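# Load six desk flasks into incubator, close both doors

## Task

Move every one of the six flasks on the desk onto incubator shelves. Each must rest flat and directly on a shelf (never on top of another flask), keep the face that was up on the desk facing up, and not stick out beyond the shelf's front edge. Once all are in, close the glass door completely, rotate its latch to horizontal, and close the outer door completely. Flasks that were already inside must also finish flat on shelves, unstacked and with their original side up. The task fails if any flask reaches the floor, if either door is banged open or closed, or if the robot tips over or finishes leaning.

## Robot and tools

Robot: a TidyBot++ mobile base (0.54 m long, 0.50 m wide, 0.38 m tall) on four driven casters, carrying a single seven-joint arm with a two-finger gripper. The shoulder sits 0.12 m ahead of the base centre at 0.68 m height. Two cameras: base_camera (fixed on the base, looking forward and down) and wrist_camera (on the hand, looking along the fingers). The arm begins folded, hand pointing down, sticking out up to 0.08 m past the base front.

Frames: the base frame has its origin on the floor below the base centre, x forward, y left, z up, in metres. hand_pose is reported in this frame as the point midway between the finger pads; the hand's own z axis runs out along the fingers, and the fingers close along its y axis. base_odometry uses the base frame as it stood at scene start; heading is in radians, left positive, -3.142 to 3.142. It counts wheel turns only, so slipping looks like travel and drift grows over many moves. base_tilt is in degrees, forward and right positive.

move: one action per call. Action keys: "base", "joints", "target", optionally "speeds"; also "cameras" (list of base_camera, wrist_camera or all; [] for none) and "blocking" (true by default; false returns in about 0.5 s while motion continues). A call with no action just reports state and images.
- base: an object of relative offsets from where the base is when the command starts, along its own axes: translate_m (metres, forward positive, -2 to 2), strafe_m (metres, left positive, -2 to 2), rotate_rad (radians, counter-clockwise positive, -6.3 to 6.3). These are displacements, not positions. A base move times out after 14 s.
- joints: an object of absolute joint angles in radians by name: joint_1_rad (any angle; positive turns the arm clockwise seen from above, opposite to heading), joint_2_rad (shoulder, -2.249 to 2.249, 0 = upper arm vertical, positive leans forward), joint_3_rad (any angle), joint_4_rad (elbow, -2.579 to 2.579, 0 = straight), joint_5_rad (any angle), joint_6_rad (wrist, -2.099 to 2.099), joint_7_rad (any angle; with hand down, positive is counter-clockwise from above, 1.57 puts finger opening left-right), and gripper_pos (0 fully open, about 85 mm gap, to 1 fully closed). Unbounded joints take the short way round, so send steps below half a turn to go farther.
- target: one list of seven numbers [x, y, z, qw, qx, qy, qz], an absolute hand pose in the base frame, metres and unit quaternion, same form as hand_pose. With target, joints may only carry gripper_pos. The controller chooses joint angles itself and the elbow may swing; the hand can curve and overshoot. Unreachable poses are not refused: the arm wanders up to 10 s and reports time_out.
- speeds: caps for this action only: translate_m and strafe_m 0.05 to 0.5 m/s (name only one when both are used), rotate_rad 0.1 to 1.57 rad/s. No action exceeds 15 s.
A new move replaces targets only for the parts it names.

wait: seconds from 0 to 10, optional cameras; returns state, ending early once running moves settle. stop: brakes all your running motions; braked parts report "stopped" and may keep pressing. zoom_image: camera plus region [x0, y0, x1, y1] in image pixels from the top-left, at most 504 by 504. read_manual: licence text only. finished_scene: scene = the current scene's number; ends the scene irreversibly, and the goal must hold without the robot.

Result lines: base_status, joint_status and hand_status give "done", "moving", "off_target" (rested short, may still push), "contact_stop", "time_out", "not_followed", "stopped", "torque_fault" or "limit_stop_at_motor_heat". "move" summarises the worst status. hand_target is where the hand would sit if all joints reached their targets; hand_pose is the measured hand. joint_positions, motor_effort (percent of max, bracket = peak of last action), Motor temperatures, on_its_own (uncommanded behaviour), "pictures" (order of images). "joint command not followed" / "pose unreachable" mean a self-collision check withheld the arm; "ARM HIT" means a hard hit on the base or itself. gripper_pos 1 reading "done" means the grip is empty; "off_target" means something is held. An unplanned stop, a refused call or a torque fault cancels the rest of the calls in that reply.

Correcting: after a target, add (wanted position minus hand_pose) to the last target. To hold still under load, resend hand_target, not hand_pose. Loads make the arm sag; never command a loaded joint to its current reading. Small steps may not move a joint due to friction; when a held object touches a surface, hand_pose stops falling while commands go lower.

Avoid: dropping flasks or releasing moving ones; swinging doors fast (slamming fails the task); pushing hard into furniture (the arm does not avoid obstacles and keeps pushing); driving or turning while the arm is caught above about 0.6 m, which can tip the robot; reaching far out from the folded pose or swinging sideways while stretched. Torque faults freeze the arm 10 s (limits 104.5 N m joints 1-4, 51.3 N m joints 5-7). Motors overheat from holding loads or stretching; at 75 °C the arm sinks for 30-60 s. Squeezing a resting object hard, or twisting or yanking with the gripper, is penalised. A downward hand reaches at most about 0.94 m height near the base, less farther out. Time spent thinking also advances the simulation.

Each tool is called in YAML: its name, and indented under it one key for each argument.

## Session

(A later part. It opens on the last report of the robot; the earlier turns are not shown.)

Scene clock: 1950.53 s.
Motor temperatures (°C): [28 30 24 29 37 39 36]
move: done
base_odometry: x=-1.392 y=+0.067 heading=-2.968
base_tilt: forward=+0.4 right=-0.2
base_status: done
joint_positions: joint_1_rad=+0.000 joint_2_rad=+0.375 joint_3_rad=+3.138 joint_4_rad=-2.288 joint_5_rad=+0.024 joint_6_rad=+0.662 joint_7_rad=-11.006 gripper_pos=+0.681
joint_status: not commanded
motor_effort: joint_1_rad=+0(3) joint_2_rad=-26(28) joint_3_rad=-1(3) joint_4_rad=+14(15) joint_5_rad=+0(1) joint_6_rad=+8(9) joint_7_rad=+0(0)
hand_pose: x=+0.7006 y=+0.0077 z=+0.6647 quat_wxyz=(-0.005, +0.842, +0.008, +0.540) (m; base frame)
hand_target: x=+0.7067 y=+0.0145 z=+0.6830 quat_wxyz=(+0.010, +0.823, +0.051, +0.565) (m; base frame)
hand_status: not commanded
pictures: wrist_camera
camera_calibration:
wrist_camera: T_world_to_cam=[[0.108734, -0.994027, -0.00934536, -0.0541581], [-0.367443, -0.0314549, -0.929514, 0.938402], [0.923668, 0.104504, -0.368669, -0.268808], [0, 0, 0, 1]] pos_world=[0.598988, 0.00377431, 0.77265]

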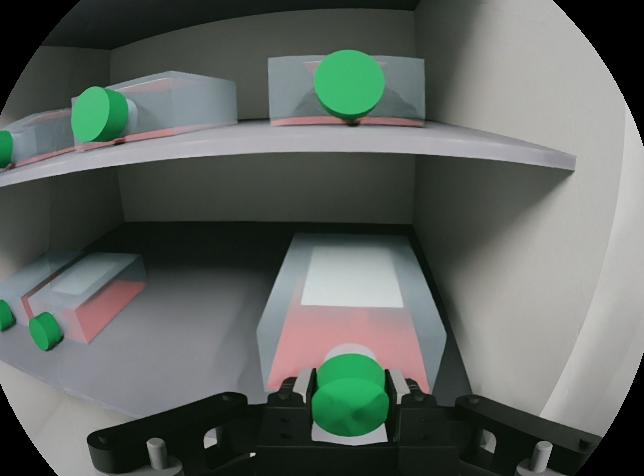

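move:
  base: {"translate_m": 0.076, "strafe_m": 0.0}
  speeds: {"translate_m": 0.08}
  cameras: ["wrist_camera"]

Scene clock: 1956.13 s.
Motor temperatures (°C): [28 30 24 29 37 39 36]
move: done
base_odometry: x=-1.468 y=+0.054 heading=-2.968
base_tilt: forward=+0.3 right=-0.2
base_status: done
joint_positions: joint_1_rad=+0.000 joint_2_rad=+0.375 joint_3_rad=+3.138 joint_4_rad=-2.289 joint_5_rad=+0.024 joint_6_rad=+0.663 joint_7_rad=-11.006 gripper_pos=+0.681
joint_status: not commanded
motor_effort: joint_1_rad=+0(1) joint_2_rad=-26(28) joint_3_rad=+0(2) joint_4_rad=+14(15) joint_5_rad=+1(1) joint_6_rad=+8(9) joint_7_rad=+0(1)
hand_pose: x=+0.7003 y=+0.0077 z=+0.6642 quat_wxyz=(-0.005, +0.842, +0.008, +0.540) (m; base frame)
hand_target: x=+0.7067 y=+0.0145 z=+0.6830 quat_wxyz=(+0.010, +0.823, +0.051, +0.565) (m; base frame)
hand_status: not commanded
pictures: wrist_camera
camera_calibration:
wrist_camera: T_world_to_cam=[[0.108734, -0.994026, -0.00944199, -0.0540545], [-0.368275, -0.0314587, -0.929185, 0.938163], [0.923337, 0.104512, -0.369495, -0.267842], [0, 0, 0, 1]] pos_world=[0.598687, 0.00377431, 0.77225]

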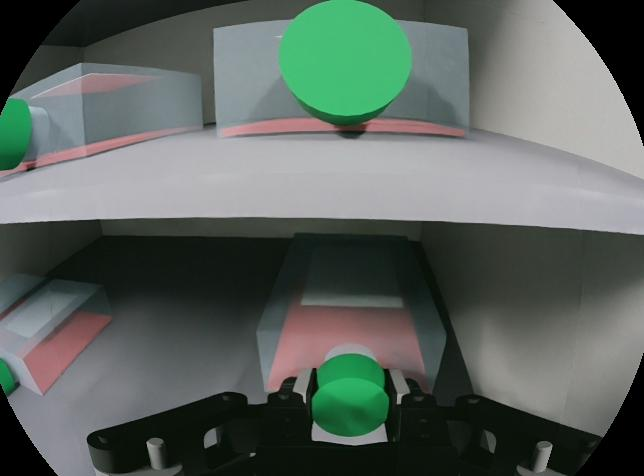

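move:
  joints: {"joint_2_rad": 0.42, "joint_4_rad": -2.308, "joint_6_rad": 0.785}
  cameras: []

move:
  joints: {"joint_2_rad": 0.45, "joint_4_rad": -2.317, "joint_6_rad": 0.82}
  cameras: ["wrist_camera"]

Scene clock: 1964.13 s.
Motor temperatures (°C): [28 30 24 29 37 39 36]
move: done
base_odometry: x=-1.468 y=+0.054 heading=-2.968
base_tilt: forward=+0.2 right=-0.2
base_status: not commanded
joint_positions: joint_1_rad=+0.000 joint_2_rad=+0.417 joint_3_rad=+3.138 joint_4_rad=-2.299 joint_5_rad=+0.024 joint_6_rad=+0.728 joint_7_rad=-11.006 gripper_pos=+0.681
joint_status: all done
motor_effort: joint_1_rad=+0(0) joint_2_rad=-27(28) joint_3_rad=-1(2) joint_4_rad=+13(14) joint_5_rad=+0(1) joint_6_rad=+8(10) joint_7_rad=+0(1)
hand_pose: x=+0.7035 y=+0.0080 z=+0.6539 quat_wxyz=(-0.006, +0.838, +0.008, +0.545) (m; base frame)
hand_target: x=+0.7065 y=+0.0154 z=+0.6648 quat_wxyz=(+0.008, +0.824, +0.051, +0.564) (m; base frame)
hand_status: not commanded
pictures: none
No camera images: "cameras" was empty.

Scene clock: 1964.83 s.
Motor temperatures (°C): [28 30 24 29 37 39 36]
move: done
base_odometry: x=-1.468 y=+0.054 heading=-2.968
base_tilt: forward=+0.3 right=-0.2
base_status: not commanded
joint_positions: joint_1_rad=+0.000 joint_2_rad=+0.445 joint_3_rad=+3.138 joint_4_rad=-2.307 joint_5_rad=+0.024 joint_6_rad=+0.764 joint_7_rad=-11.006 gripper_pos=+0.681
joint_status: all done
motor_effort: joint_1_rad=+0(0) joint_2_rad=-27(28) joint_3_rad=-1(2) joint_4_rad=+13(14) joint_5_rad=+1(1) joint_6_rad=+8(9) joint_7_rad=+0(0)
hand_pose: x=+0.7038 y=+0.0082 z=+0.6444 quat_wxyz=(-0.007, +0.838, +0.008, +0.545) (m; base frame)
hand_target: x=+0.7061 y=+0.0159 z=+0.6536 quat_wxyz=(+0.007, +0.825, +0.051, +0.562) (m; base frame)
hand_status: not commanded
pictures: wrist_camera
camera_calibration:
wrist_camera: T_world_to_cam=[[0.109716, -0.993907, -0.0105118, -0.0540808], [-0.356317, -0.0294561, -0.933901, 0.915716], [0.927901, 0.106209, -0.357378, -0.289557], [0, 0, 0, 1]] pos_world=[0.600899, 0.00397586, 0.751138]

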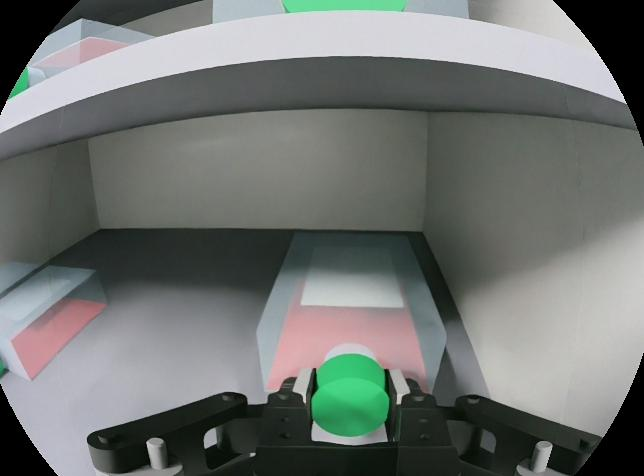

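move:
  joints: {"joint_2_rad": 0.475, "joint_4_rad": -2.332, "joint_6_rad": 0.835}
  cameras: []

move:
  joints: {"joint_2_rad": 0.495, "joint_4_rad": -2.342, "joint_6_rad": 0.855}
  cameras: ["wrist_camera"]

Scene clock: 1967.10 s.
Motor temperatures (°C): [28 30 24 29 37 39 36]
move: done
base_odometry: x=-1.468 y=+0.054 heading=-2.968
base_tilt: forward=+0.3 right=-0.1
base_status: not commanded
joint_positions: joint_1_rad=+0.000 joint_2_rad=+0.470 joint_3_rad=+3.138 joint_4_rad=-2.324 joint_5_rad=+0.024 joint_6_rad=+0.779 joint_7_rad=-11.006 gripper_pos=+0.681
joint_status: all done
motor_effort: joint_1_rad=+0(0) joint_2_rad=-27(28) joint_3_rad=+0(2) joint_4_rad=+12(13) joint_5_rad=+0(1) joint_6_rad=+8(9) joint_7_rad=+0(0)
hand_pose: x=+0.6977 y=+0.0083 z=+0.6276 quat_wxyz=(-0.007, +0.845, +0.008, +0.534) (m; base frame)
hand_target: x=+0.7008 y=+0.0161 z=+0.6374 quat_wxyz=(+0.006, +0.832, +0.051, +0.552) (m; base frame)
hand_status: not commanded
pictures: none
No camera images: "cameras" was empty.

Scene clock: 1967.77 s.
Motor temperatures (°C): [28 30 24 29 37 39 36]
move: done
base_odometry: x=-1.468 y=+0.054 heading=-2.968
base_tilt: forward=+0.2 right=-0.2
base_status: not commanded
joint_positions: joint_1_rad=+0.000 joint_2_rad=+0.489 joint_3_rad=+3.138 joint_4_rad=-2.333 joint_5_rad=+0.024 joint_6_rad=+0.799 joint_7_rad=-11.006 gripper_pos=+0.681
joint_status: all done
motor_effort: joint_1_rad=+0(0) joint_2_rad=-28(28) joint_3_rad=+0(2) joint_4_rad=+12(12) joint_5_rad=+0(1) joint_6_rad=+8(9) joint_7_rad=+0(1)
hand_pose: x=+0.6954 y=+0.0084 z=+0.6188 quat_wxyz=(-0.007, +0.848, +0.008, +0.531) (m; base frame)
hand_target: x=+0.6980 y=+0.0163 z=+0.6276 quat_wxyz=(+0.005, +0.835, +0.050, +0.548) (m; base frame)
hand_status: not commanded
pictures: wrist_camera
camera_calibration:
wrist_camera: T_world_to_cam=[[0.109526, -0.993871, -0.0150091, -0.0503922], [-0.388158, -0.0288647, -0.921141, 0.903025], [0.915062, 0.106715, -0.38894, -0.262328], [0, 0, 0, 1]] pos_world=[0.596081, 0.00397633, 0.729027]

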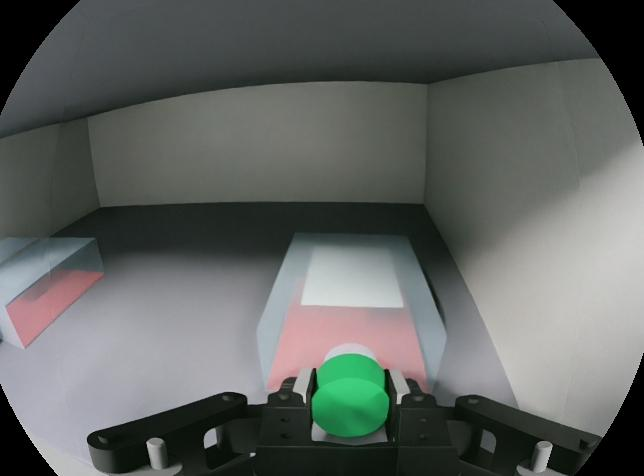

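move:
  joints: {"joint_2_rad": 0.512, "joint_4_rad": -2.343, "joint_6_rad": 0.89}
  cameras: []

move:
  joints: {"joint_2_rad": 0.53, "joint_4_rad": -2.349, "joint_6_rad": 0.915}
  cameras: ["wrist_camera"]

Scene clock: 1971.60 s.
Motor temperatures (°C): [28 30 24 29 37 39 36]
move: done
base_odometry: x=-1.468 y=+0.054 heading=-2.968
base_tilt: forward=+0.3 right=-0.1
base_status: not commanded
joint_positions: joint_1_rad=+0.000 joint_2_rad=+0.505 joint_3_rad=+3.138 joint_4_rad=-2.333 joint_5_rad=+0.024 joint_6_rad=+0.836 joint_7_rad=-11.006 gripper_pos=+0.681
joint_status: all done
motor_effort: joint_1_rad=+0(1) joint_2_rad=-28(28) joint_3_rad=-1(2) joint_4_rad=+11(12) joint_5_rad=+1(1) joint_6_rad=+8(9) joint_7_rad=+0(1)
hand_pose: x=+0.6991 y=+0.0086 z=+0.6197 quat_wxyz=(-0.007, +0.842, +0.008, +0.539) (m; base frame)
hand_target: x=+0.7009 y=+0.0167 z=+0.6274 quat_wxyz=(+0.004, +0.830, +0.050, +0.555) (m; base frame)
hand_status: not commanded
pictures: none
No camera images: "cameras" was empty.

Scene clock: 1972.23 s.
Motor temperatures (°C): [28 30 24 29 37 39 36]
move: done
base_odometry: x=-1.468 y=+0.054 heading=-2.968
base_tilt: forward=+0.3 right=-0.1
base_status: not commanded
joint_positions: joint_1_rad=+0.000 joint_2_rad=+0.522 joint_3_rad=+3.138 joint_4_rad=-2.338 joint_5_rad=+0.024 joint_6_rad=+0.861 joint_7_rad=-11.006 gripper_pos=+0.681
joint_status: all done
motor_effort: joint_1_rad=+0(0) joint_2_rad=-27(28) joint_3_rad=-1(2) joint_4_rad=+10(12) joint_5_rad=+0(1) joint_6_rad=+8(9) joint_7_rad=+0(1)
hand_pose: x=+0.6991 y=+0.0087 z=+0.6154 quat_wxyz=(-0.008, +0.841, +0.008, +0.541) (m; base frame)
hand_target: x=+0.7004 y=+0.0170 z=+0.6219 quat_wxyz=(+0.004, +0.830, +0.050, +0.555) (m; base frame)
hand_status: not commanded
pictures: wrist_camera
camera_calibration:
wrist_camera: T_world_to_cam=[[0.110527, -0.993783, -0.0133821, -0.0522878], [-0.365826, -0.02816, -0.930257, 0.891408], [0.924097, 0.107714, -0.366664, -0.287221], [0, 0, 0, 1]] pos_world=[0.597299, 0.00407704, 0.723226]

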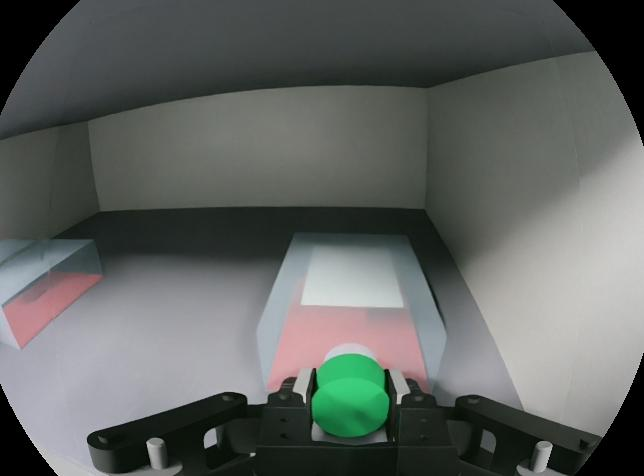

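move:
  joints: {"joint_2_rad": 0.546, "joint_4_rad": -2.352, "joint_6_rad": 0.93}
  cameras: []

move:
  joints: {"joint_2_rad": 0.562, "joint_4_rad": -2.354, "joint_6_rad": 0.948}
  cameras: ["wrist_camera"]

Scene clock: 1975.70 s.
Motor temperatures (°C): [28 30 24 29 37 39 36]
move: done
base_odometry: x=-1.468 y=+0.054 heading=-2.968
base_tilt: forward=+0.2 right=-0.1
base_status: not commanded
joint_positions: joint_1_rad=+0.000 joint_2_rad=+0.531 joint_3_rad=+3.138 joint_4_rad=-2.339 joint_5_rad=+0.024 joint_6_rad=+0.880 joint_7_rad=-11.006 gripper_pos=+0.681
joint_status: all done
motor_effort: joint_1_rad=+0(0) joint_2_rad=-26(27) joint_3_rad=-2(2) joint_4_rad=+10(11) joint_5_rad=+1(1) joint_6_rad=+7(8) joint_7_rad=+0(0)
hand_pose: x=+0.7007 y=+0.0088 z=+0.6152 quat_wxyz=(-0.008, +0.839, +0.008, +0.544) (m; base frame)
hand_target: x=+0.6999 y=+0.0172 z=+0.6158 quat_wxyz=(+0.003, +0.831, +0.050, +0.554) (m; base frame)
hand_status: not commanded
pictures: none
No camera images: "cameras" was empty.

Scene clock: 1976.30 s.
Motor temperatures (°C): [28 30 24 29 37 39 36]
move: done
base_odometry: x=-1.468 y=+0.054 heading=-2.968
base_tilt: forward=+0.2 right=-0.2
base_status: not commanded
joint_positions: joint_1_rad=+0.000 joint_2_rad=+0.542 joint_3_rad=+3.138 joint_4_rad=-2.339 joint_5_rad=+0.024 joint_6_rad=+0.902 joint_7_rad=-11.005 gripper_pos=+0.681
joint_status: all done
motor_effort: joint_1_rad=+0(0) joint_2_rad=-26(27) joint_3_rad=-1(2) joint_4_rad=+10(11) joint_5_rad=+1(1) joint_6_rad=+7(7) joint_7_rad=+0(0)
hand_pose: x=+0.7026 y=+0.0089 z=+0.6149 quat_wxyz=(-0.008, +0.836, +0.008, +0.549) (m; base frame)
hand_target: x=+0.7001 y=+0.0174 z=+0.6110 quat_wxyz=(+0.003, +0.831, +0.049, +0.554) (m; base frame)
hand_status: not commanded
pictures: wrist_camera
camera_calibration:
wrist_camera: T_world_to_cam=[[0.111032, -0.993745, -0.0119234, -0.0537324], [-0.347394, -0.0275682, -0.937314, 0.883557], [0.931123, 0.108214, -0.348282, -0.306946], [0, 0, 0, 1]] pos_world=[0.598712, 0.00417752, 0.720626]

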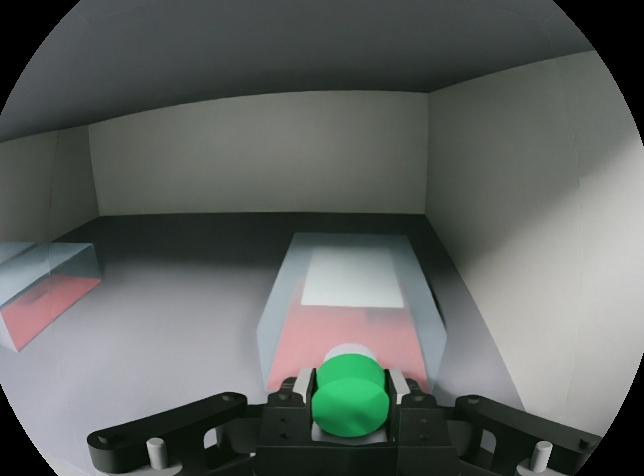

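move:
  joints: {"joint_6_rad": 0.91}
  cameras: []

Scene clock: 1979.70 s.
Motor temperatures (°C): [28 30 24 29 37 39 36]
move: done
base_odometry: x=-1.468 y=+0.054 heading=-2.968
base_tilt: forward=+0.4 right=-0.1
base_status: not commanded
joint_positions: joint_1_rad=+0.000 joint_2_rad=+0.543 joint_3_rad=+3.138 joint_4_rad=-2.339 joint_5_rad=+0.024 joint_6_rad=+0.901 joint_7_rad=-11.004 gripper_pos=+0.681
joint_status: all done
motor_effort: joint_1_rad=+1(1) joint_2_rad=-24(26) joint_3_rad=-1(1) joint_4_rad=+7(9) joint_5_rad=+0(1) joint_6_rad=+5(7) joint_7_rad=-1(1)
hand_pose: x=+0.7024 y=+0.0089 z=+0.6144 quat_wxyz=(-0.007, +0.836, +0.008, +0.548) (m; base frame)
hand_target: x=+0.6953 y=+0.0169 z=+0.6001 quat_wxyz=(+0.003, +0.842, +0.050, +0.538) (m; base frame)
hand_status: not commanded
pictures: none
No camera images: "cameras" was empty.

move:
  joints: {"joint_2_rad": 0.55}
  cameras: []

move:
  joints: {"gripper_pos": 0.45}
  cameras: ["wrist_camera"]

Scene clock: 1982.00 s.
Motor temperatures (°C): [28 30 24 29 37 39 36]
move: done
base_odometry: x=-1.468 y=+0.054 heading=-2.968
base_tilt: forward=+0.3 right=-0.2
base_status: not commanded
joint_positions: joint_1_rad=+0.000 joint_2_rad=+0.542 joint_3_rad=+3.138 joint_4_rad=-2.339 joint_5_rad=+0.024 joint_6_rad=+0.901 joint_7_rad=-11.003 gripper_pos=+0.681
joint_status: all done
motor_effort: joint_1_rad=+1(1) joint_2_rad=-24(25) joint_3_rad=-1(1) joint_4_rad=+8(8) joint_5_rad=+0(0) joint_6_rad=+5(6) joint_7_rad=-1(1)
hand_pose: x=+0.7025 y=+0.0089 z=+0.6145 quat_wxyz=(-0.007, +0.836, +0.009, +0.549) (m; base frame)
hand_target: x=+0.6963 y=+0.0169 z=+0.6071 quat_wxyz=(+0.003, +0.838, +0.050, +0.543) (m; base frame)
hand_status: not commanded
pictures: none
No camera images: "cameras" was empty.

Scene clock: 1982.77 s.
Motor temperatures (°C): [28 30 24 29 37 39 36]
move: done
base_odometry: x=-1.468 y=+0.054 heading=-2.968
base_tilt: forward=+0.2 right=-0.2
base_status: not commanded
joint_positions: joint_1_rad=+0.000 joint_2_rad=+0.545 joint_3_rad=+3.138 joint_4_rad=-2.344 joint_5_rad=+0.024 joint_6_rad=+0.901 joint_7_rad=-11.003 gripper_pos=+0.450
joint_status: all done
motor_effort: joint_1_rad=+0(1) joint_2_rad=-26(28) joint_3_rad=-1(1) joint_4_rad=+9(10) joint_5_rad=+0(1) joint_6_rad=+7(8) joint_7_rad=+0(1)
hand_pose: x=+0.7000 y=+0.0089 z=+0.6109 quat_wxyz=(-0.007, +0.838, +0.009, +0.545) (m; base frame)
hand_target: x=+0.6963 y=+0.0169 z=+0.6071 quat_wxyz=(+0.003, +0.838, +0.050, +0.543) (m; base frame)
hand_status: not commanded
pictures: wrist_camera
camera_calibration:
wrist_camera: T_world_to_cam=[[0.111847, -0.993664, -0.0110656, -0.0545833], [-0.355917, -0.0296603, -0.934047, 0.882918], [0.9278, 0.108409, -0.356979, -0.298191], [0, 0, 0, 1]] pos_world=[0.597012, 0.00427664, 0.717635]

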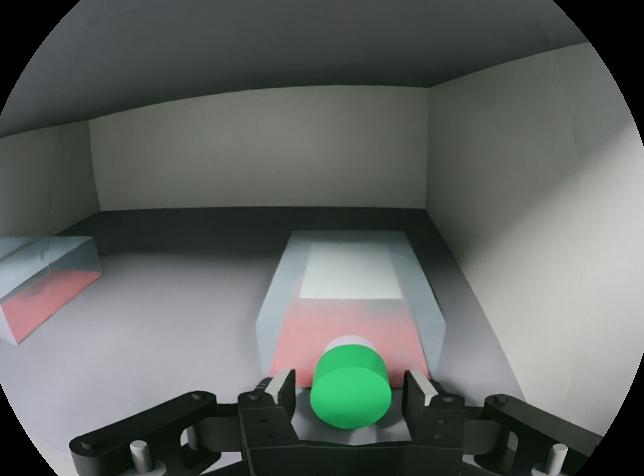

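move:
  base: {"translate_m": -0.12}
  speeds: {"translate_m": 0.12}
  cameras: []

move:
  base: {"translate_m": -0.2}
  joints: {"gripper_pos": 0.0}
  cameras: ["wrist_camera"]

Scene clock: 1986.87 s.
Motor temperatures (°C): [28 30 24 29 37 39 36]
move: done
base_odometry: x=-1.349 y=+0.075 heading=-2.968
base_tilt: forward=+0.3 right=-0.1
base_status: done
joint_positions: joint_1_rad=+0.000 joint_2_rad=+0.545 joint_3_rad=+3.138 joint_4_rad=-2.348 joint_5_rad=+0.024 joint_6_rad=+0.901 joint_7_rad=-11.003 gripper_pos=+0.450
joint_status: not commanded
motor_effort: joint_1_rad=+0(1) joint_2_rad=-27(29) joint_3_rad=-1(2) joint_4_rad=+9(11) joint_5_rad=+1(1) joint_6_rad=+8(8) joint_7_rad=+0(0)
hand_pose: x=+0.6984 y=+0.0089 z=+0.6095 quat_wxyz=(-0.007, +0.839, +0.009, +0.544) (m; base frame)
hand_target: x=+0.6963 y=+0.0169 z=+0.6071 quat_wxyz=(+0.003, +0.838, +0.050, +0.543) (m; base frame)
hand_status: not commanded
pictures: none
No camera images: "cameras" was empty.

Scene clock: 1988.50 s.
Motor temperatures (°C): [28 30 24 29 37 39 36]
move: done
base_odometry: x=-1.152 y=+0.110 heading=-2.967
base_tilt: forward=+0.3 right=-0.1
base_status: done
joint_positions: joint_1_rad=+0.000 joint_2_rad=+0.546 joint_3_rad=+3.138 joint_4_rad=-2.352 joint_5_rad=+0.024 joint_6_rad=+0.901 joint_7_rad=-11.003 gripper_pos=+0.000
joint_status: all done
motor_effort: joint_1_rad=+0(1) joint_2_rad=-27(29) joint_3_rad=-1(2) joint_4_rad=+10(11) joint_5_rad=+1(1) joint_6_rad=+8(8) joint_7_rad=+0(1)
hand_pose: x=+0.6965 y=+0.0089 z=+0.6075 quat_wxyz=(-0.007, +0.841, +0.009, +0.541) (m; base frame)
hand_target: x=+0.6963 y=+0.0169 z=+0.6071 quat_wxyz=(+0.003, +0.838, +0.050, +0.543) (m; base frame)
hand_status: not commanded
pictures: wrist_camera
camera_calibration:
wrist_camera: T_world_to_cam=[[0.111749, -0.993663, -0.0120508, -0.0535681], [-0.364168, -0.0296658, -0.930861, 0.882317], [0.924605, 0.108411, -0.365176, -0.288998], [0, 0, 0, 1]] pos_world=[0.594507, 0.00427664, 0.715133]

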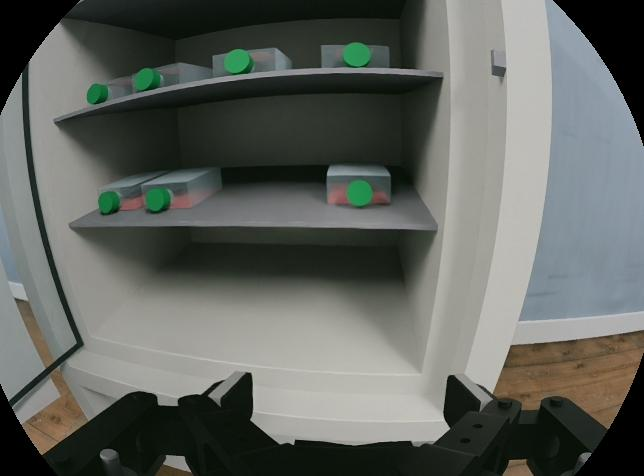

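move:
  base: {"translate_m": -0.505, "strafe_m": -0.034}
  joints: {"joint_2_rad": -0.16, "joint_4_rad": -2.04, "joint_6_rad": -0.08}
  cameras: []

move:
  base: {"rotate_rad": 1.582}
  cameras: []

move:
  base: {"translate_m": 1.2, "strafe_m": 0.34}
  cameras: ["wrist_camera", "base_camera"]

Scene clock: 2006.23 s.
Motor temperatures (°C): [28 30 24 29 37 39 36]
move: done
base_odometry: x=-0.661 y=+0.231 heading=-2.968
base_tilt: forward=+0.2 right=-0.2
base_status: done
joint_positions: joint_1_rad=+0.000 joint_2_rad=-0.150 joint_3_rad=+3.138 joint_4_rad=-2.061 joint_5_rad=+0.024 joint_6_rad=-0.023 joint_7_rad=-11.003 gripper_pos=+0.000
joint_status: all done
motor_effort: joint_1_rad=+0(1) joint_2_rad=-15(30) joint_3_rad=-1(2) joint_4_rad=+22(22) joint_5_rad=+0(1) joint_6_rad=+8(9) joint_7_rad=+0(0)
hand_pose: x=+0.6434 y=+0.0030 z=+0.8824 quat_wxyz=(+0.004, +0.823, +0.008, +0.568) (m; base frame)
hand_target: x=+0.6394 y=+0.0007 z=+0.8834 quat_wxyz=(+0.032, +0.829, +0.045, +0.556) (m; base frame)
hand_status: not commanded
pictures: none
No camera images: "cameras" was empty.

Scene clock: 2008.57 s.
Motor temperatures (°C): [28 30 24 29 37 39 36]
move: done
base_odometry: x=-0.661 y=+0.231 heading=-1.386
base_tilt: forward=+0.2 right=-0.1
base_status: done
joint_positions: joint_1_rad=-0.002 joint_2_rad=-0.150 joint_3_rad=+3.137 joint_4_rad=-2.057 joint_5_rad=+0.024 joint_6_rad=-0.025 joint_7_rad=-11.003 gripper_pos=+0.000
joint_status: not commanded
motor_effort: joint_1_rad=+0(2) joint_2_rad=-14(16) joint_3_rad=+0(3) joint_4_rad=+21(22) joint_5_rad=+1(1) joint_6_rad=+8(8) joint_7_rad=+0(1)
hand_pose: x=+0.6441 y=+0.0046 z=+0.8844 quat_wxyz=(+0.003, +0.822, +0.009, +0.569) (m; base frame)
hand_target: x=+0.6394 y=+0.0007 z=+0.8834 quat_wxyz=(+0.032, +0.829, +0.045, +0.556) (m; base frame)
hand_status: not commanded
pictures: none
No camera images: "cameras" was empty.

Scene clock: 2012.20 s.
Motor temperatures (°C): [28 30 24 29 37 39 36]
move: done
base_odometry: x=-0.106 y=-0.886 heading=-1.385
base_tilt: forward=+0.2 right=-0.2
base_status: done
joint_positions: joint_1_rad=-0.002 joint_2_rad=-0.152 joint_3_rad=+3.137 joint_4_rad=-2.056 joint_5_rad=+0.024 joint_6_rad=-0.028 joint_7_rad=-11.003 gripper_pos=+0.000
joint_status: not commanded
motor_effort: joint_1_rad=+0(1) joint_2_rad=-14(17) joint_3_rad=+0(2) joint_4_rad=+21(22) joint_5_rad=+0(1) joint_6_rad=+8(8) joint_7_rad=+0(1)
hand_pose: x=+0.6436 y=+0.0046 z=+0.8846 quat_wxyz=(+0.003, +0.823, +0.009, +0.568) (m; base frame)
hand_target: x=+0.6394 y=+0.0007 z=+0.8834 quat_wxyz=(+0.032, +0.829, +0.045, +0.556) (m; base frame)
hand_status: not commanded
pictures: base_camera, wrist_camera
camera_calibration:
wrist_camera: T_world_to_cam=[[0.100899, -0.99482, 0.0123897, -0.0632187], [-0.303505, -0.0426375, -0.951875, 1.10055], [0.947473, 0.0922826, -0.306234, -0.205151], [0, 0, 0, 1]] pos_world=[0.534777, 0.00296556, 0.985548]

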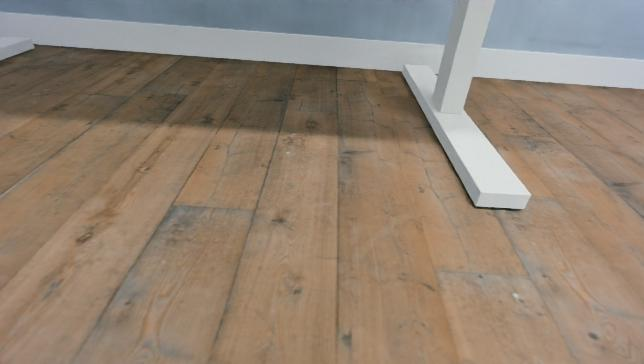

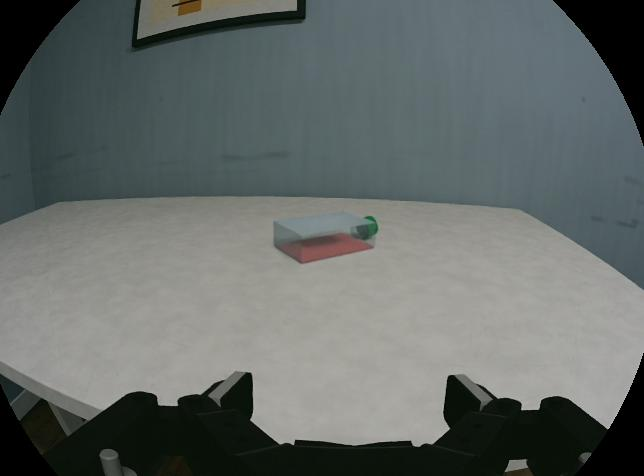

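move:
  base: {"translate_m": 0.28, "strafe_m": -0.03}
  joints: {"joint_2_rad": 0.26, "joint_4_rad": -0.93, "joint_5_rad": -0.05, "joint_6_rad": -1.64, "joint_7_rad": -8.73}
  cameras: ["wrist_camera", "base_camera"]

Scene clock: 2062.60 s.
Motor temperatures (°C): [28 30 24 29 37 39 36]
move: done
base_odometry: x=-0.084 y=-1.167 heading=-1.385
base_tilt: forward=+0.3 right=-0.1
base_status: done
joint_positions: joint_1_rad=-0.002 joint_2_rad=+0.245 joint_3_rad=+3.137 joint_4_rad=-0.950 joint_5_rad=+0.024 joint_6_rad=-1.582 joint_7_rad=-8.794 gripper_pos=+0.000
joint_status: all done
motor_effort: joint_1_rad=+0(1) joint_2_rad=-25(27) joint_3_rad=+0(1) joint_4_rad=+18(23) joint_5_rad=+1(2) joint_6_rad=+3(9) joint_7_rad=+0(1)
hand_pose: x=+0.6244 y=-0.0031 z=+0.9142 quat_wxyz=(+0.166, +0.445, +0.877, +0.072) (m; base frame)
hand_target: x=+0.6143 y=+0.0175 z=+0.9093 quat_wxyz=(+0.130, +0.413, +0.897, +0.088) (m; base frame)
hand_status: not commanded
pictures: base_camera, wrist_camera
camera_calibration:
wrist_camera: T_world_to_cam=[[0.767564, 0.612902, 0.187607, -0.640647], [0.585637, -0.789555, 0.183393, -0.472861], [0.260528, -0.030897, -0.964972, 0.853622], [0, 0, 0, 1]] pos_world=[0.54627, 0.0456786, 1.03063]

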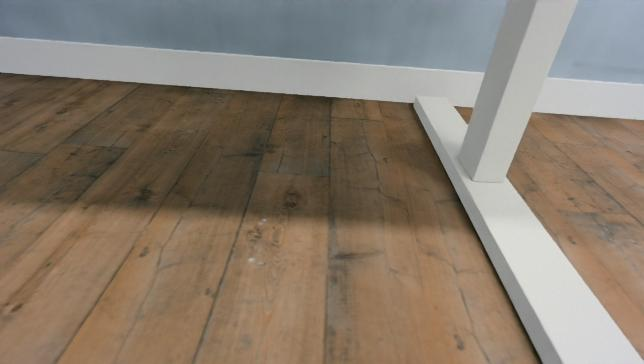

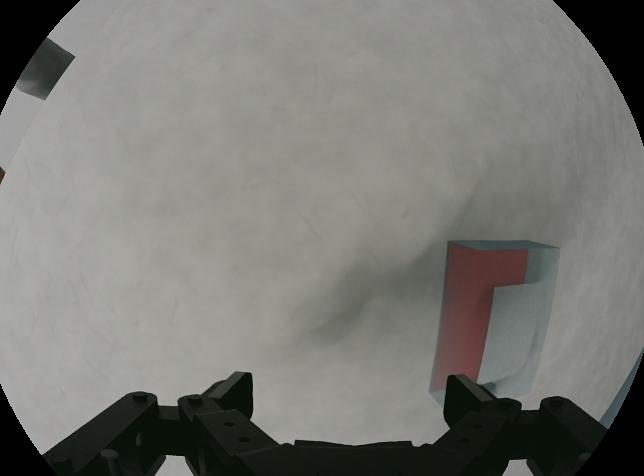

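move:
  base: {"translate_m": 0.1, "strafe_m": 0.018}
  speeds: {"translate_m": 0.2}
  joints: {"joint_2_rad": 0.33, "joint_5_rad": -0.08, "joint_6_rad": -1.54, "joint_7_rad": -8.67}
  cameras: ["wrist_camera", "base_camera"]

Scene clock: 2078.50 s.
Motor temperatures (°C): [28 30 24 29 37 39 36]
move: done
base_odometry: x=-0.048 y=-1.262 heading=-1.385
base_tilt: forward=+0.4 right=-0.2
base_status: done
joint_positions: joint_1_rad=-0.002 joint_2_rad=+0.342 joint_3_rad=+3.137 joint_4_rad=-0.945 joint_5_rad=+0.001 joint_6_rad=-1.566 joint_7_rad=-8.732 gripper_pos=+0.000
joint_status: all done
motor_effort: joint_1_rad=+0(2) joint_2_rad=-29(33) joint_3_rad=-1(2) joint_4_rad=+18(19) joint_5_rad=+0(1) joint_6_rad=+2(4) joint_7_rad=+0(1)
hand_pose: x=+0.6504 y=+0.0040 z=+0.8679 quat_wxyz=(+0.130, +0.418, +0.897, +0.062) (m; base frame)
hand_target: x=+0.6586 y=+0.0269 z=+0.8837 quat_wxyz=(+0.140, +0.385, +0.906, +0.104) (m; base frame)
hand_status: not commanded
pictures: base_camera, wrist_camera
camera_calibration:
wrist_camera: T_world_to_cam=[[0.737147, 0.662735, 0.131896, -0.588435], [0.64878, -0.748709, 0.136088, -0.474175], [0.188942, -0.0147449, -0.981878, 0.863488], [0, 0, 0, 1]] pos_world=[0.578249, 0.0476902, 0.989981]

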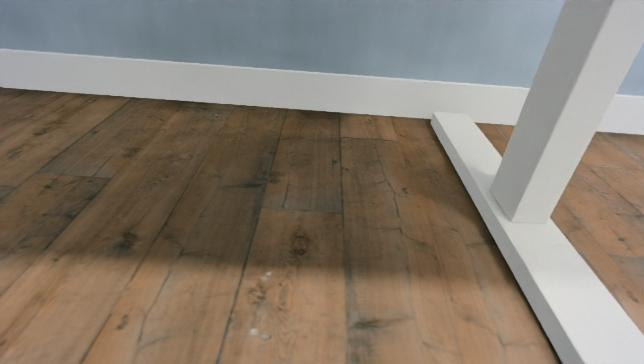

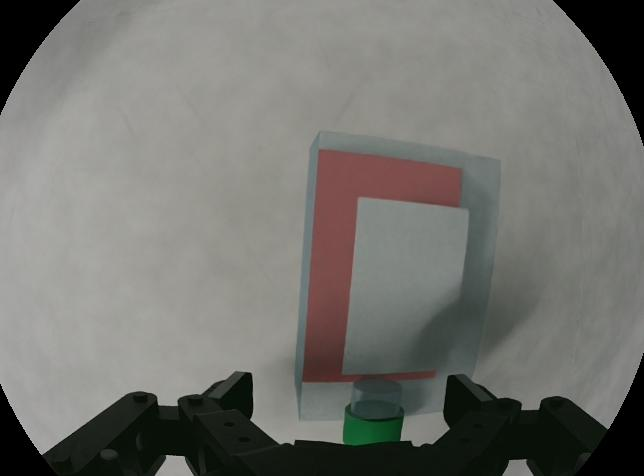

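move:
  base: {"translate_m": -0.003, "strafe_m": -0.008}
  speeds: {"translate_m": 0.1}
  joints: {"joint_2_rad": 0.345, "joint_6_rad": -1.435}
  cameras: ["wrist_camera"]

Scene clock: 2094.20 s.
Motor temperatures (°C): [28 30 24 29 37 39 36]
move: done
base_odometry: x=-0.056 y=-1.261 heading=-1.385
base_tilt: forward=+0.3 right=-0.1
base_status: done
joint_positions: joint_1_rad=-0.001 joint_2_rad=+0.343 joint_3_rad=+3.137 joint_4_rad=-0.944 joint_5_rad=-0.001 joint_6_rad=-1.464 joint_7_rad=-8.732 gripper_pos=+0.000
joint_status: all done
motor_effort: joint_1_rad=+0(4) joint_2_rad=-30(31) joint_3_rad=-1(3) joint_4_rad=+18(19) joint_5_rad=+1(1) joint_6_rad=+3(4) joint_7_rad=+0(0)
hand_pose: x=+0.6807 y=+0.0042 z=+0.8779 quat_wxyz=(+0.175, +0.415, +0.889, +0.084) (m; base frame)
hand_target: x=+0.6919 y=+0.0267 z=+0.8876 quat_wxyz=(+0.180, +0.384, +0.897, +0.122) (m; base frame)
hand_status: not commanded
pictures: wrist_camera
camera_calibration:
wrist_camera: T_world_to_cam=[[0.720548, 0.661711, 0.207242, -0.667015], [0.631371, -0.749661, 0.198444, -0.537923], [0.286674, -0.0121417, -0.957951, 0.780072], [0, 0, 0, 1]] pos_world=[0.596619, 0.047583, 0.992252]

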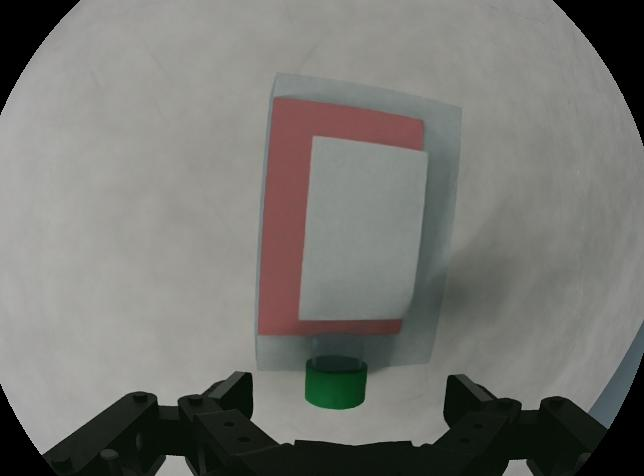

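move:
  base: {"strafe_m": -0.004}
  speeds: {"strafe_m": 0.1}
  joints: {"joint_2_rad": 0.375, "joint_6_rad": -1.435, "joint_7_rad": -8.82}
  cameras: ["wrist_camera"]

Scene clock: 2102.67 s.
Motor temperatures (°C): [28 30 24 29 37 39 36]
move: done
base_odometry: x=-0.060 y=-1.262 heading=-1.384
base_tilt: forward=+0.3 right=-0.1
base_status: done
joint_positions: joint_1_rad=-0.001 joint_2_rad=+0.368 joint_3_rad=+3.137 joint_4_rad=-0.944 joint_5_rad=-0.002 joint_6_rad=-1.464 joint_7_rad=-8.815 gripper_pos=+0.000
joint_status: all done
motor_effort: joint_1_rad=+0(4) joint_2_rad=-30(32) joint_3_rad=-1(3) joint_4_rad=+19(19) joint_5_rad=+1(1) joint_6_rad=+3(4) joint_7_rad=+0(1)
hand_pose: x=+0.6854 y=+0.0044 z=+0.8640 quat_wxyz=(+0.160, +0.452, +0.873, +0.086) (m; base frame)
hand_target: x=+0.6978 y=+0.0267 z=+0.8704 quat_wxyz=(+0.158, +0.452, +0.869, +0.128) (m; base frame)
hand_status: not commanded
pictures: wrist_camera
camera_calibration:
wrist_camera: T_world_to_cam=[[0.774288, 0.597546, 0.208364, -0.705197], [0.576058, -0.801829, 0.158831, -0.46561], [0.261982, -0.00295121, -0.965068, 0.788384], [0, 0, 0, 1]] pos_world=[0.607703, 0.0503751, 0.981736]

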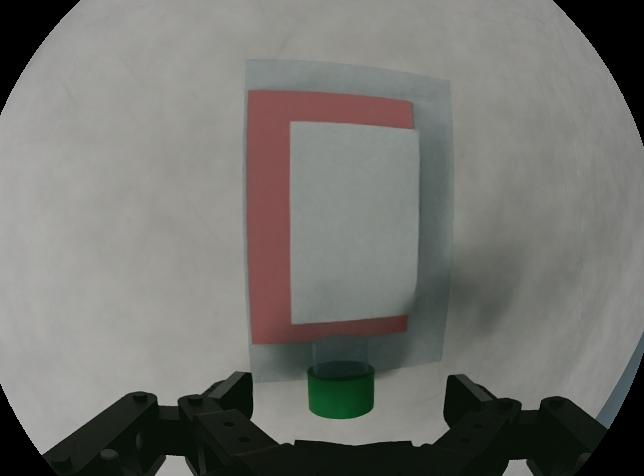

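move:
  base: {"strafe_m": -0.003}
  speeds: {"strafe_m": 0.1}
  joints: {"joint_2_rad": 0.402, "joint_7_rad": -8.77}
  cameras: ["wrist_camera"]

Scene clock: 2108.47 s.
Motor temperatures (°C): [28 30 24 29 37 39 36]
move: done
base_odometry: x=-0.063 y=-1.262 heading=-1.384
base_tilt: forward=+0.3 right=-0.1
base_status: done
joint_positions: joint_1_rad=-0.001 joint_2_rad=+0.395 joint_3_rad=+3.137 joint_4_rad=-0.944 joint_5_rad=-0.003 joint_6_rad=-1.464 joint_7_rad=-8.799 gripper_pos=+0.000
joint_status: all done
motor_effort: joint_1_rad=+0(4) joint_2_rad=-31(32) joint_3_rad=-1(2) joint_4_rad=+19(19) joint_5_rad=+0(1) joint_6_rad=+3(3) joint_7_rad=+0(1)
hand_pose: x=+0.6901 y=+0.0048 z=+0.8488 quat_wxyz=(+0.149, +0.446, +0.879, +0.079) (m; base frame)
hand_target: x=+0.7027 y=+0.0267 z=+0.8547 quat_wxyz=(+0.149, +0.432, +0.882, +0.118) (m; base frame)
hand_status: not commanded
pictures: wrist_camera
camera_calibration:
wrist_camera: T_world_to_cam=[[0.770175, 0.610431, 0.184947, -0.683276], [0.592433, -0.79206, 0.147187, -0.467077], [0.236336, -0.00379117, -0.971664, 0.795724], [0, 0, 0, 1]] pos_world=[0.614895, 0.0501563, 0.968294]

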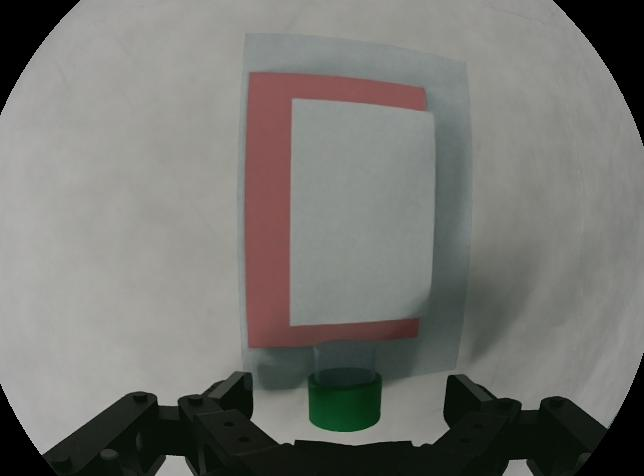

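move:
  joints: {"gripper_pos": 0.8}
  cameras: ["wrist_camera"]

Scene clock: 2110.57 s.
Motor temperatures (°C): [28 30 24 29 37 39 36]
move: off_target
base_odometry: x=-0.063 y=-1.262 heading=-1.384
base_tilt: forward=+0.2 right=-0.1
base_status: not commanded
joint_positions: joint_1_rad=-0.001 joint_2_rad=+0.396 joint_3_rad=+3.137 joint_4_rad=-0.941 joint_5_rad=-0.003 joint_6_rad=-1.464 joint_7_rad=-8.799 gripper_pos=+0.689
joint_status: gripper_pos off_target (ended at +0.689, target +0.800)
motor_effort: joint_1_rad=+0(1) joint_2_rad=-31(32) joint_3_rad=-2(2) joint_4_rad=+17(19) joint_5_rad=+0(1) joint_6_rad=+3(3) joint_7_rad=+0(1)
hand_pose: x=+0.6909 y=+0.0048 z=+0.8495 quat_wxyz=(+0.150, +0.446, +0.879, +0.080) (m; base frame)
hand_target: x=+0.7027 y=+0.0267 z=+0.8547 quat_wxyz=(+0.149, +0.432, +0.882, +0.118) (m; base frame)
hand_status: not commanded
pictures: wrist_camera
camera_calibration:
wrist_camera: T_world_to_cam=[[0.769796, 0.610382, 0.186677, -0.685232], [0.592084, -0.792099, 0.148376, -0.468413], [0.238433, -0.00369104, -0.971152, 0.794506], [0, 0, 0, 1]] pos_world=[0.615392, 0.050156, 0.969005]

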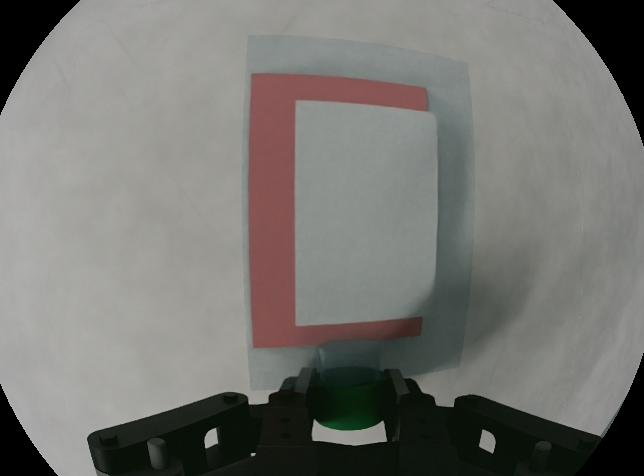

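move:
  joints: {"joint_2_rad": 0.29}
  cameras: ["wrist_camera"]

move:
  base: {"translate_m": -0.06}
  joints: {"joint_2_rad": 0.24, "joint_4_rad": -1.02, "joint_5_rad": 0.36, "joint_6_rad": -2.02, "joint_7_rad": -11.0}
  cameras: ["wrist_camera"]

Scene clock: 2121.93 s.
Motor temperatures (°C): [28 30 24 29 37 39 36]
move: done
base_odometry: x=-0.063 y=-1.262 heading=-1.384
base_tilt: forward=+0.3 right=-0.1
base_status: not commanded
joint_positions: joint_1_rad=-0.001 joint_2_rad=+0.309 joint_3_rad=+3.137 joint_4_rad=-0.941 joint_5_rad=-0.003 joint_6_rad=-1.464 joint_7_rad=-8.799 gripper_pos=+0.689
joint_status: all done
motor_effort: joint_1_rad=+0(1) joint_2_rad=-29(35) joint_3_rad=+0(2) joint_4_rad=+20(20) joint_5_rad=+1(1) joint_6_rad=+3(4) joint_7_rad=+0(1)
hand_pose: x=+0.6742 y=+0.0048 z=+0.8983 quat_wxyz=(+0.187, +0.442, +0.871, +0.099) (m; base frame)
hand_target: x=+0.6797 y=+0.0267 z=+0.9188 quat_wxyz=(+0.198, +0.424, +0.872, +0.142) (m; base frame)
hand_status: not commanded
pictures: wrist_camera
camera_calibration:
wrist_camera: T_world_to_cam=[[0.750804, 0.610373, 0.252465, -0.727772], [0.577049, -0.792106, 0.198954, -0.501059], [0.321416, -0.00369092, -0.946931, 0.768153], [0, 0, 0, 1]] pos_world=[0.588653, 0.0501559, 1.01081]

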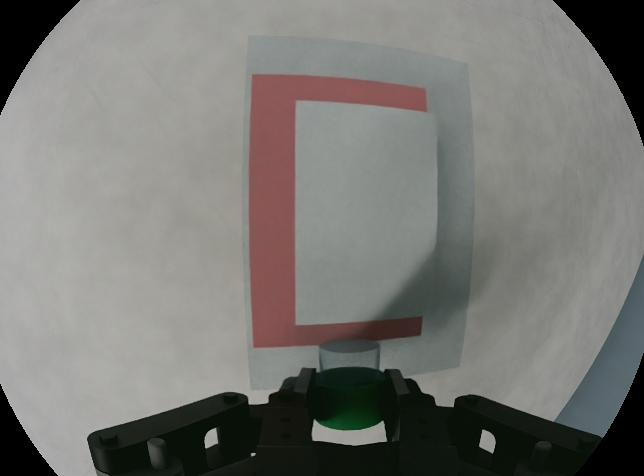

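Scene clock: 2124.60 s.
Motor temperatures (°C): [28 30 24 29 37 39 36]
move: done
base_odometry: x=-0.074 y=-1.203 heading=-1.384
base_tilt: forward=+0.3 right=-0.1
base_status: done
joint_positions: joint_1_rad=-0.001 joint_2_rad=+0.271 joint_3_rad=+3.137 joint_4_rad=-1.010 joint_5_rad=+0.275 joint_6_rad=-1.964 joint_7_rad=-10.939 gripper_pos=+0.689
joint_status: all done
motor_effort: joint_1_rad=+0(2) joint_2_rad=-25(34) joint_3_rad=+0(2) joint_4_rad=+16(21) joint_5_rad=+3(3) joint_6_rad=-1(4) joint_7_rad=+0(1)
hand_pose: x=+0.4979 y=-0.0751 z=+0.8776 quat_wxyz=(+0.127, +0.990, -0.016, -0.055) (m; base frame)
hand_target: x=+0.4700 y=-0.0970 z=+0.8953 quat_wxyz=(+0.166, +0.981, -0.068, -0.068) (m; base frame)
hand_status: not commanded
pictures: wrist_camera
camera_calibration:
wrist_camera: T_world_to_cam=[[0.0023477, -0.985767, 0.168101, -0.214632], [-0.998184, 0.00780907, 0.059734, 0.508123], [-0.0601965, -0.167936, -0.983958, 1.015], [0, 0, 0, 1]] pos_world=[0.568804, -0.0450897, 1.00444]

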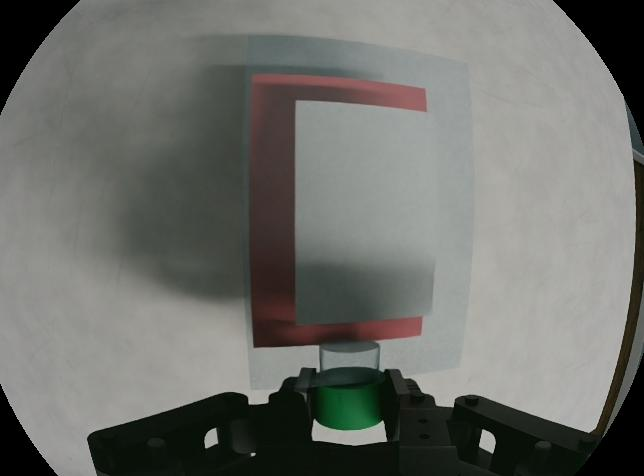

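move:
  joints: {"joint_2_rad": 0.28, "joint_4_rad": -1.03, "joint_5_rad": 0.375, "joint_6_rad": -2.02}
  cameras: ["base_camera", "wrist_camera"]

Scene clock: 2147.93 s.
Motor temperatures (°C): [28 31 24 29 37 39 36]
move: done
base_odometry: x=-0.074 y=-1.203 heading=-1.384
base_tilt: forward=+0.3 right=-0.2
base_status: not commanded
joint_positions: joint_1_rad=-0.001 joint_2_rad=+0.281 joint_3_rad=+3.137 joint_4_rad=-1.020 joint_5_rad=+0.291 joint_6_rad=-1.966 joint_7_rad=-10.939 gripper_pos=+0.689
joint_status: all done
motor_effort: joint_1_rad=+0(1) joint_2_rad=-25(27) joint_3_rad=+0(1) joint_4_rad=+16(17) joint_5_rad=+3(4) joint_6_rad=-1(2) joint_7_rad=+0(0)
hand_pose: x=+0.4969 y=-0.0795 z=+0.8724 quat_wxyz=(+0.135, +0.989, -0.017, -0.066) (m; base frame)
hand_target: x=+0.4759 y=-0.1009 z=+0.8801 quat_wxyz=(+0.175, +0.978, -0.066, -0.092) (m; base frame)
hand_status: not commanded
pictures: base_camera, wrist_camera
camera_calibration:
wrist_camera: T_world_to_cam=[[0.00132288, -0.983122, 0.182947, -0.230256], [-0.996641, 0.0136851, 0.0807481, 0.488717], [-0.0818889, -0.182439, -0.979801, 1.01508], [0, 0, 0, 1]] pos_world=[0.570504, -0.0478673, 0.997243]

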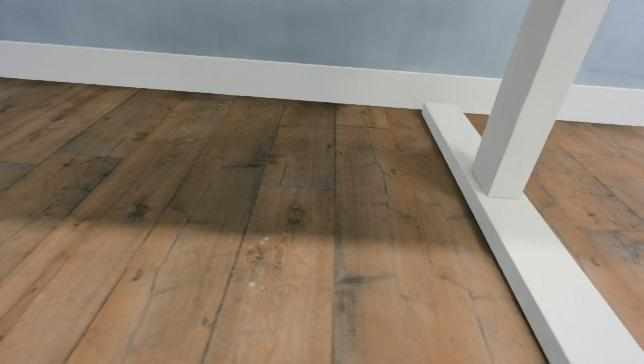

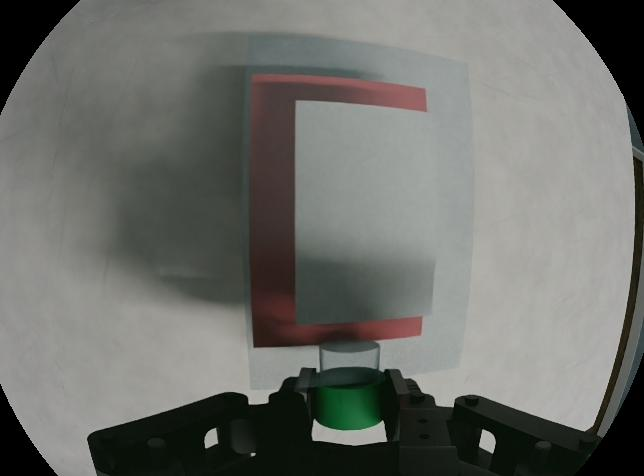

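move:
  joints: {"joint_2_rad": 0.305}
  cameras: []

move:
  joints: {"joint_2_rad": 0.325}
  cameras: ["wrist_camera"]

Scene clock: 2150.37 s.
Motor temperatures (°C): [28 31 24 29 37 39 36]
move: done
base_odometry: x=-0.074 y=-1.203 heading=-1.384
base_tilt: forward=+0.3 right=-0.1
base_status: not commanded
joint_positions: joint_1_rad=-0.001 joint_2_rad=+0.299 joint_3_rad=+3.137 joint_4_rad=-1.022 joint_5_rad=+0.291 joint_6_rad=-1.966 joint_7_rad=-10.939 gripper_pos=+0.689
joint_status: all done
motor_effort: joint_1_rad=+0(0) joint_2_rad=-25(27) joint_3_rad=-1(1) joint_4_rad=+16(17) joint_5_rad=+3(3) joint_6_rad=-1(1) joint_7_rad=+0(0)
hand_pose: x=+0.4997 y=-0.0795 z=+0.8651 quat_wxyz=(+0.135, +0.988, -0.016, -0.076) (m; base frame)
hand_target: x=+0.4807 y=-0.1009 z=+0.8711 quat_wxyz=(+0.176, +0.977, -0.064, -0.104) (m; base frame)
hand_status: not commanded
pictures: none
No camera images: "cameras" was empty.

Scene clock: 2151.10 s.
Motor temperatures (°C): [28 31 24 29 37 39 36]
move: done
base_odometry: x=-0.074 y=-1.203 heading=-1.384
base_tilt: forward=+0.3 right=-0.1
base_status: not commanded
joint_positions: joint_1_rad=-0.001 joint_2_rad=+0.318 joint_3_rad=+3.137 joint_4_rad=-1.023 joint_5_rad=+0.291 joint_6_rad=-1.967 joint_7_rad=-10.939 gripper_pos=+0.689
joint_status: all done
motor_effort: joint_1_rad=+0(1) joint_2_rad=-26(28) joint_3_rad=-1(1) joint_4_rad=+16(17) joint_5_rad=+3(3) joint_6_rad=-1(1) joint_7_rad=+0(0)
hand_pose: x=+0.5030 y=-0.0795 z=+0.8576 quat_wxyz=(+0.135, +0.987, -0.014, -0.086) (m; base frame)
hand_target: x=+0.4844 y=-0.1009 z=+0.8639 quat_wxyz=(+0.176, +0.976, -0.062, -0.114) (m; base frame)
hand_status: not commanded
pictures: wrist_camera
camera_calibration:
wrist_camera: T_world_to_cam=[[0.00848683, -0.983098, 0.182882, -0.231103], [-0.992528, 0.0139799, 0.12121, 0.459272], [-0.121718, -0.182544, -0.975634, 1.01756], [0, 0, 0, 1]] pos_world=[0.581657, -0.0478669, 0.979367]

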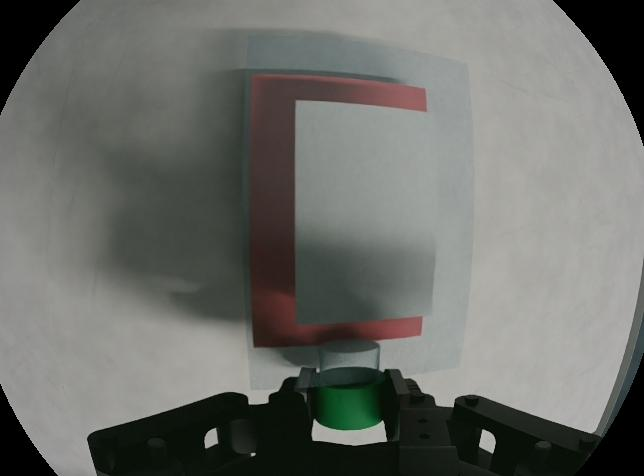

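move:
  joints: {"joint_2_rad": 0.333, "joint_4_rad": -1.04}
  cameras: []

move:
  joints: {"joint_2_rad": 0.343, "joint_4_rad": -1.045}
  cameras: []

move:
  joints: {"joint_2_rad": 0.353, "joint_4_rad": -1.045}
  cameras: ["wrist_camera"]

Scene clock: 2153.73 s.
Motor temperatures (°C): [28 31 24 29 37 39 36]
move: done
base_odometry: x=-0.074 y=-1.203 heading=-1.384
base_tilt: forward=+0.2 right=-0.2
base_status: not commanded
joint_positions: joint_1_rad=-0.001 joint_2_rad=+0.324 joint_3_rad=+3.137 joint_4_rad=-1.032 joint_5_rad=+0.291 joint_6_rad=-1.967 joint_7_rad=-10.939 gripper_pos=+0.689
joint_status: all done
motor_effort: joint_1_rad=+0(0) joint_2_rad=-26(27) joint_3_rad=+0(1) joint_4_rad=+17(17) joint_5_rad=+3(3) joint_6_rad=-1(2) joint_7_rad=+0(0)
hand_pose: x=+0.5019 y=-0.0795 z=+0.8530 quat_wxyz=(+0.135, +0.986, -0.013, -0.093) (m; base frame)
hand_target: x=+0.4837 y=-0.1009 z=+0.8586 quat_wxyz=(+0.177, +0.975, -0.061, -0.123) (m; base frame)
hand_status: not commanded
pictures: none
No camera images: "cameras" was empty.

Scene clock: 2154.30 s.
Motor temperatures (°C): [28 31 24 29 37 39 36]
move: done
base_odometry: x=-0.074 y=-1.203 heading=-1.384
base_tilt: forward=+0.4 right=-0.2
base_status: not commanded
joint_positions: joint_1_rad=-0.001 joint_2_rad=+0.333 joint_3_rad=+3.137 joint_4_rad=-1.035 joint_5_rad=+0.291 joint_6_rad=-1.967 joint_7_rad=-10.939 gripper_pos=+0.689
joint_status: all done
motor_effort: joint_1_rad=+0(0) joint_2_rad=-26(28) joint_3_rad=+0(1) joint_4_rad=+16(17) joint_5_rad=+3(3) joint_6_rad=-2(2) joint_7_rad=+0(0)
hand_pose: x=+0.5026 y=-0.0795 z=+0.8491 quat_wxyz=(+0.136, +0.986, -0.013, -0.099) (m; base frame)
hand_target: x=+0.4843 y=-0.1009 z=+0.8539 quat_wxyz=(+0.177, +0.974, -0.059, -0.130) (m; base frame)
hand_status: not commanded
pictures: none
No camera images: "cameras" was empty.

Scene clock: 2154.80 s.
Motor temperatures (°C): [28 31 24 29 37 39 36]
move: done
base_odometry: x=-0.074 y=-1.203 heading=-1.384
base_tilt: forward=+0.3 right=-0.1
base_status: not commanded
joint_positions: joint_1_rad=-0.001 joint_2_rad=+0.337 joint_3_rad=+3.137 joint_4_rad=-1.035 joint_5_rad=+0.293 joint_6_rad=-1.967 joint_7_rad=-10.939 gripper_pos=+0.689
joint_status: all done
motor_effort: joint_1_rad=+1(1) joint_2_rad=-25(26) joint_3_rad=+1(1) joint_4_rad=+15(16) joint_5_rad=+3(4) joint_6_rad=-2(2) joint_7_rad=+0(1)
hand_pose: x=+0.5031 y=-0.0798 z=+0.8478 quat_wxyz=(+0.136, +0.985, -0.013, -0.101) (m; base frame)
hand_target: x=+0.4860 y=-0.1009 z=+0.8502 quat_wxyz=(+0.178, +0.973, -0.058, -0.135) (m; base frame)
hand_status: not commanded
pictures: wrist_camera
camera_calibration:
wrist_camera: T_world_to_cam=[[0.013722, -0.982829, 0.184009, -0.233208], [-0.988326, 0.0145939, 0.151651, 0.432719], [-0.151732, -0.183942, -0.971155, 1.0191], [0, 0, 0, 1]] pos_world=[0.585497, -0.0480646, 0.966991]

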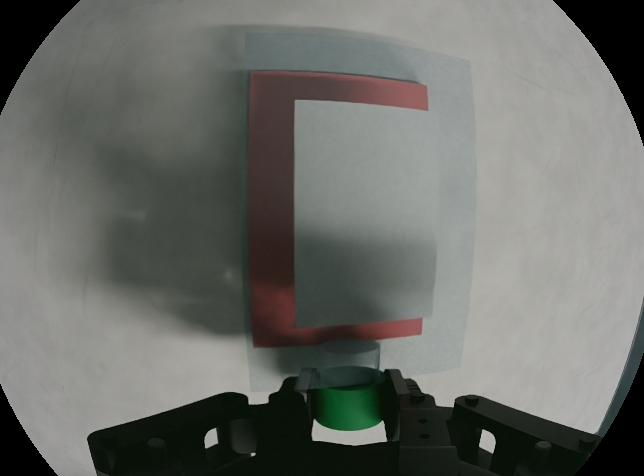

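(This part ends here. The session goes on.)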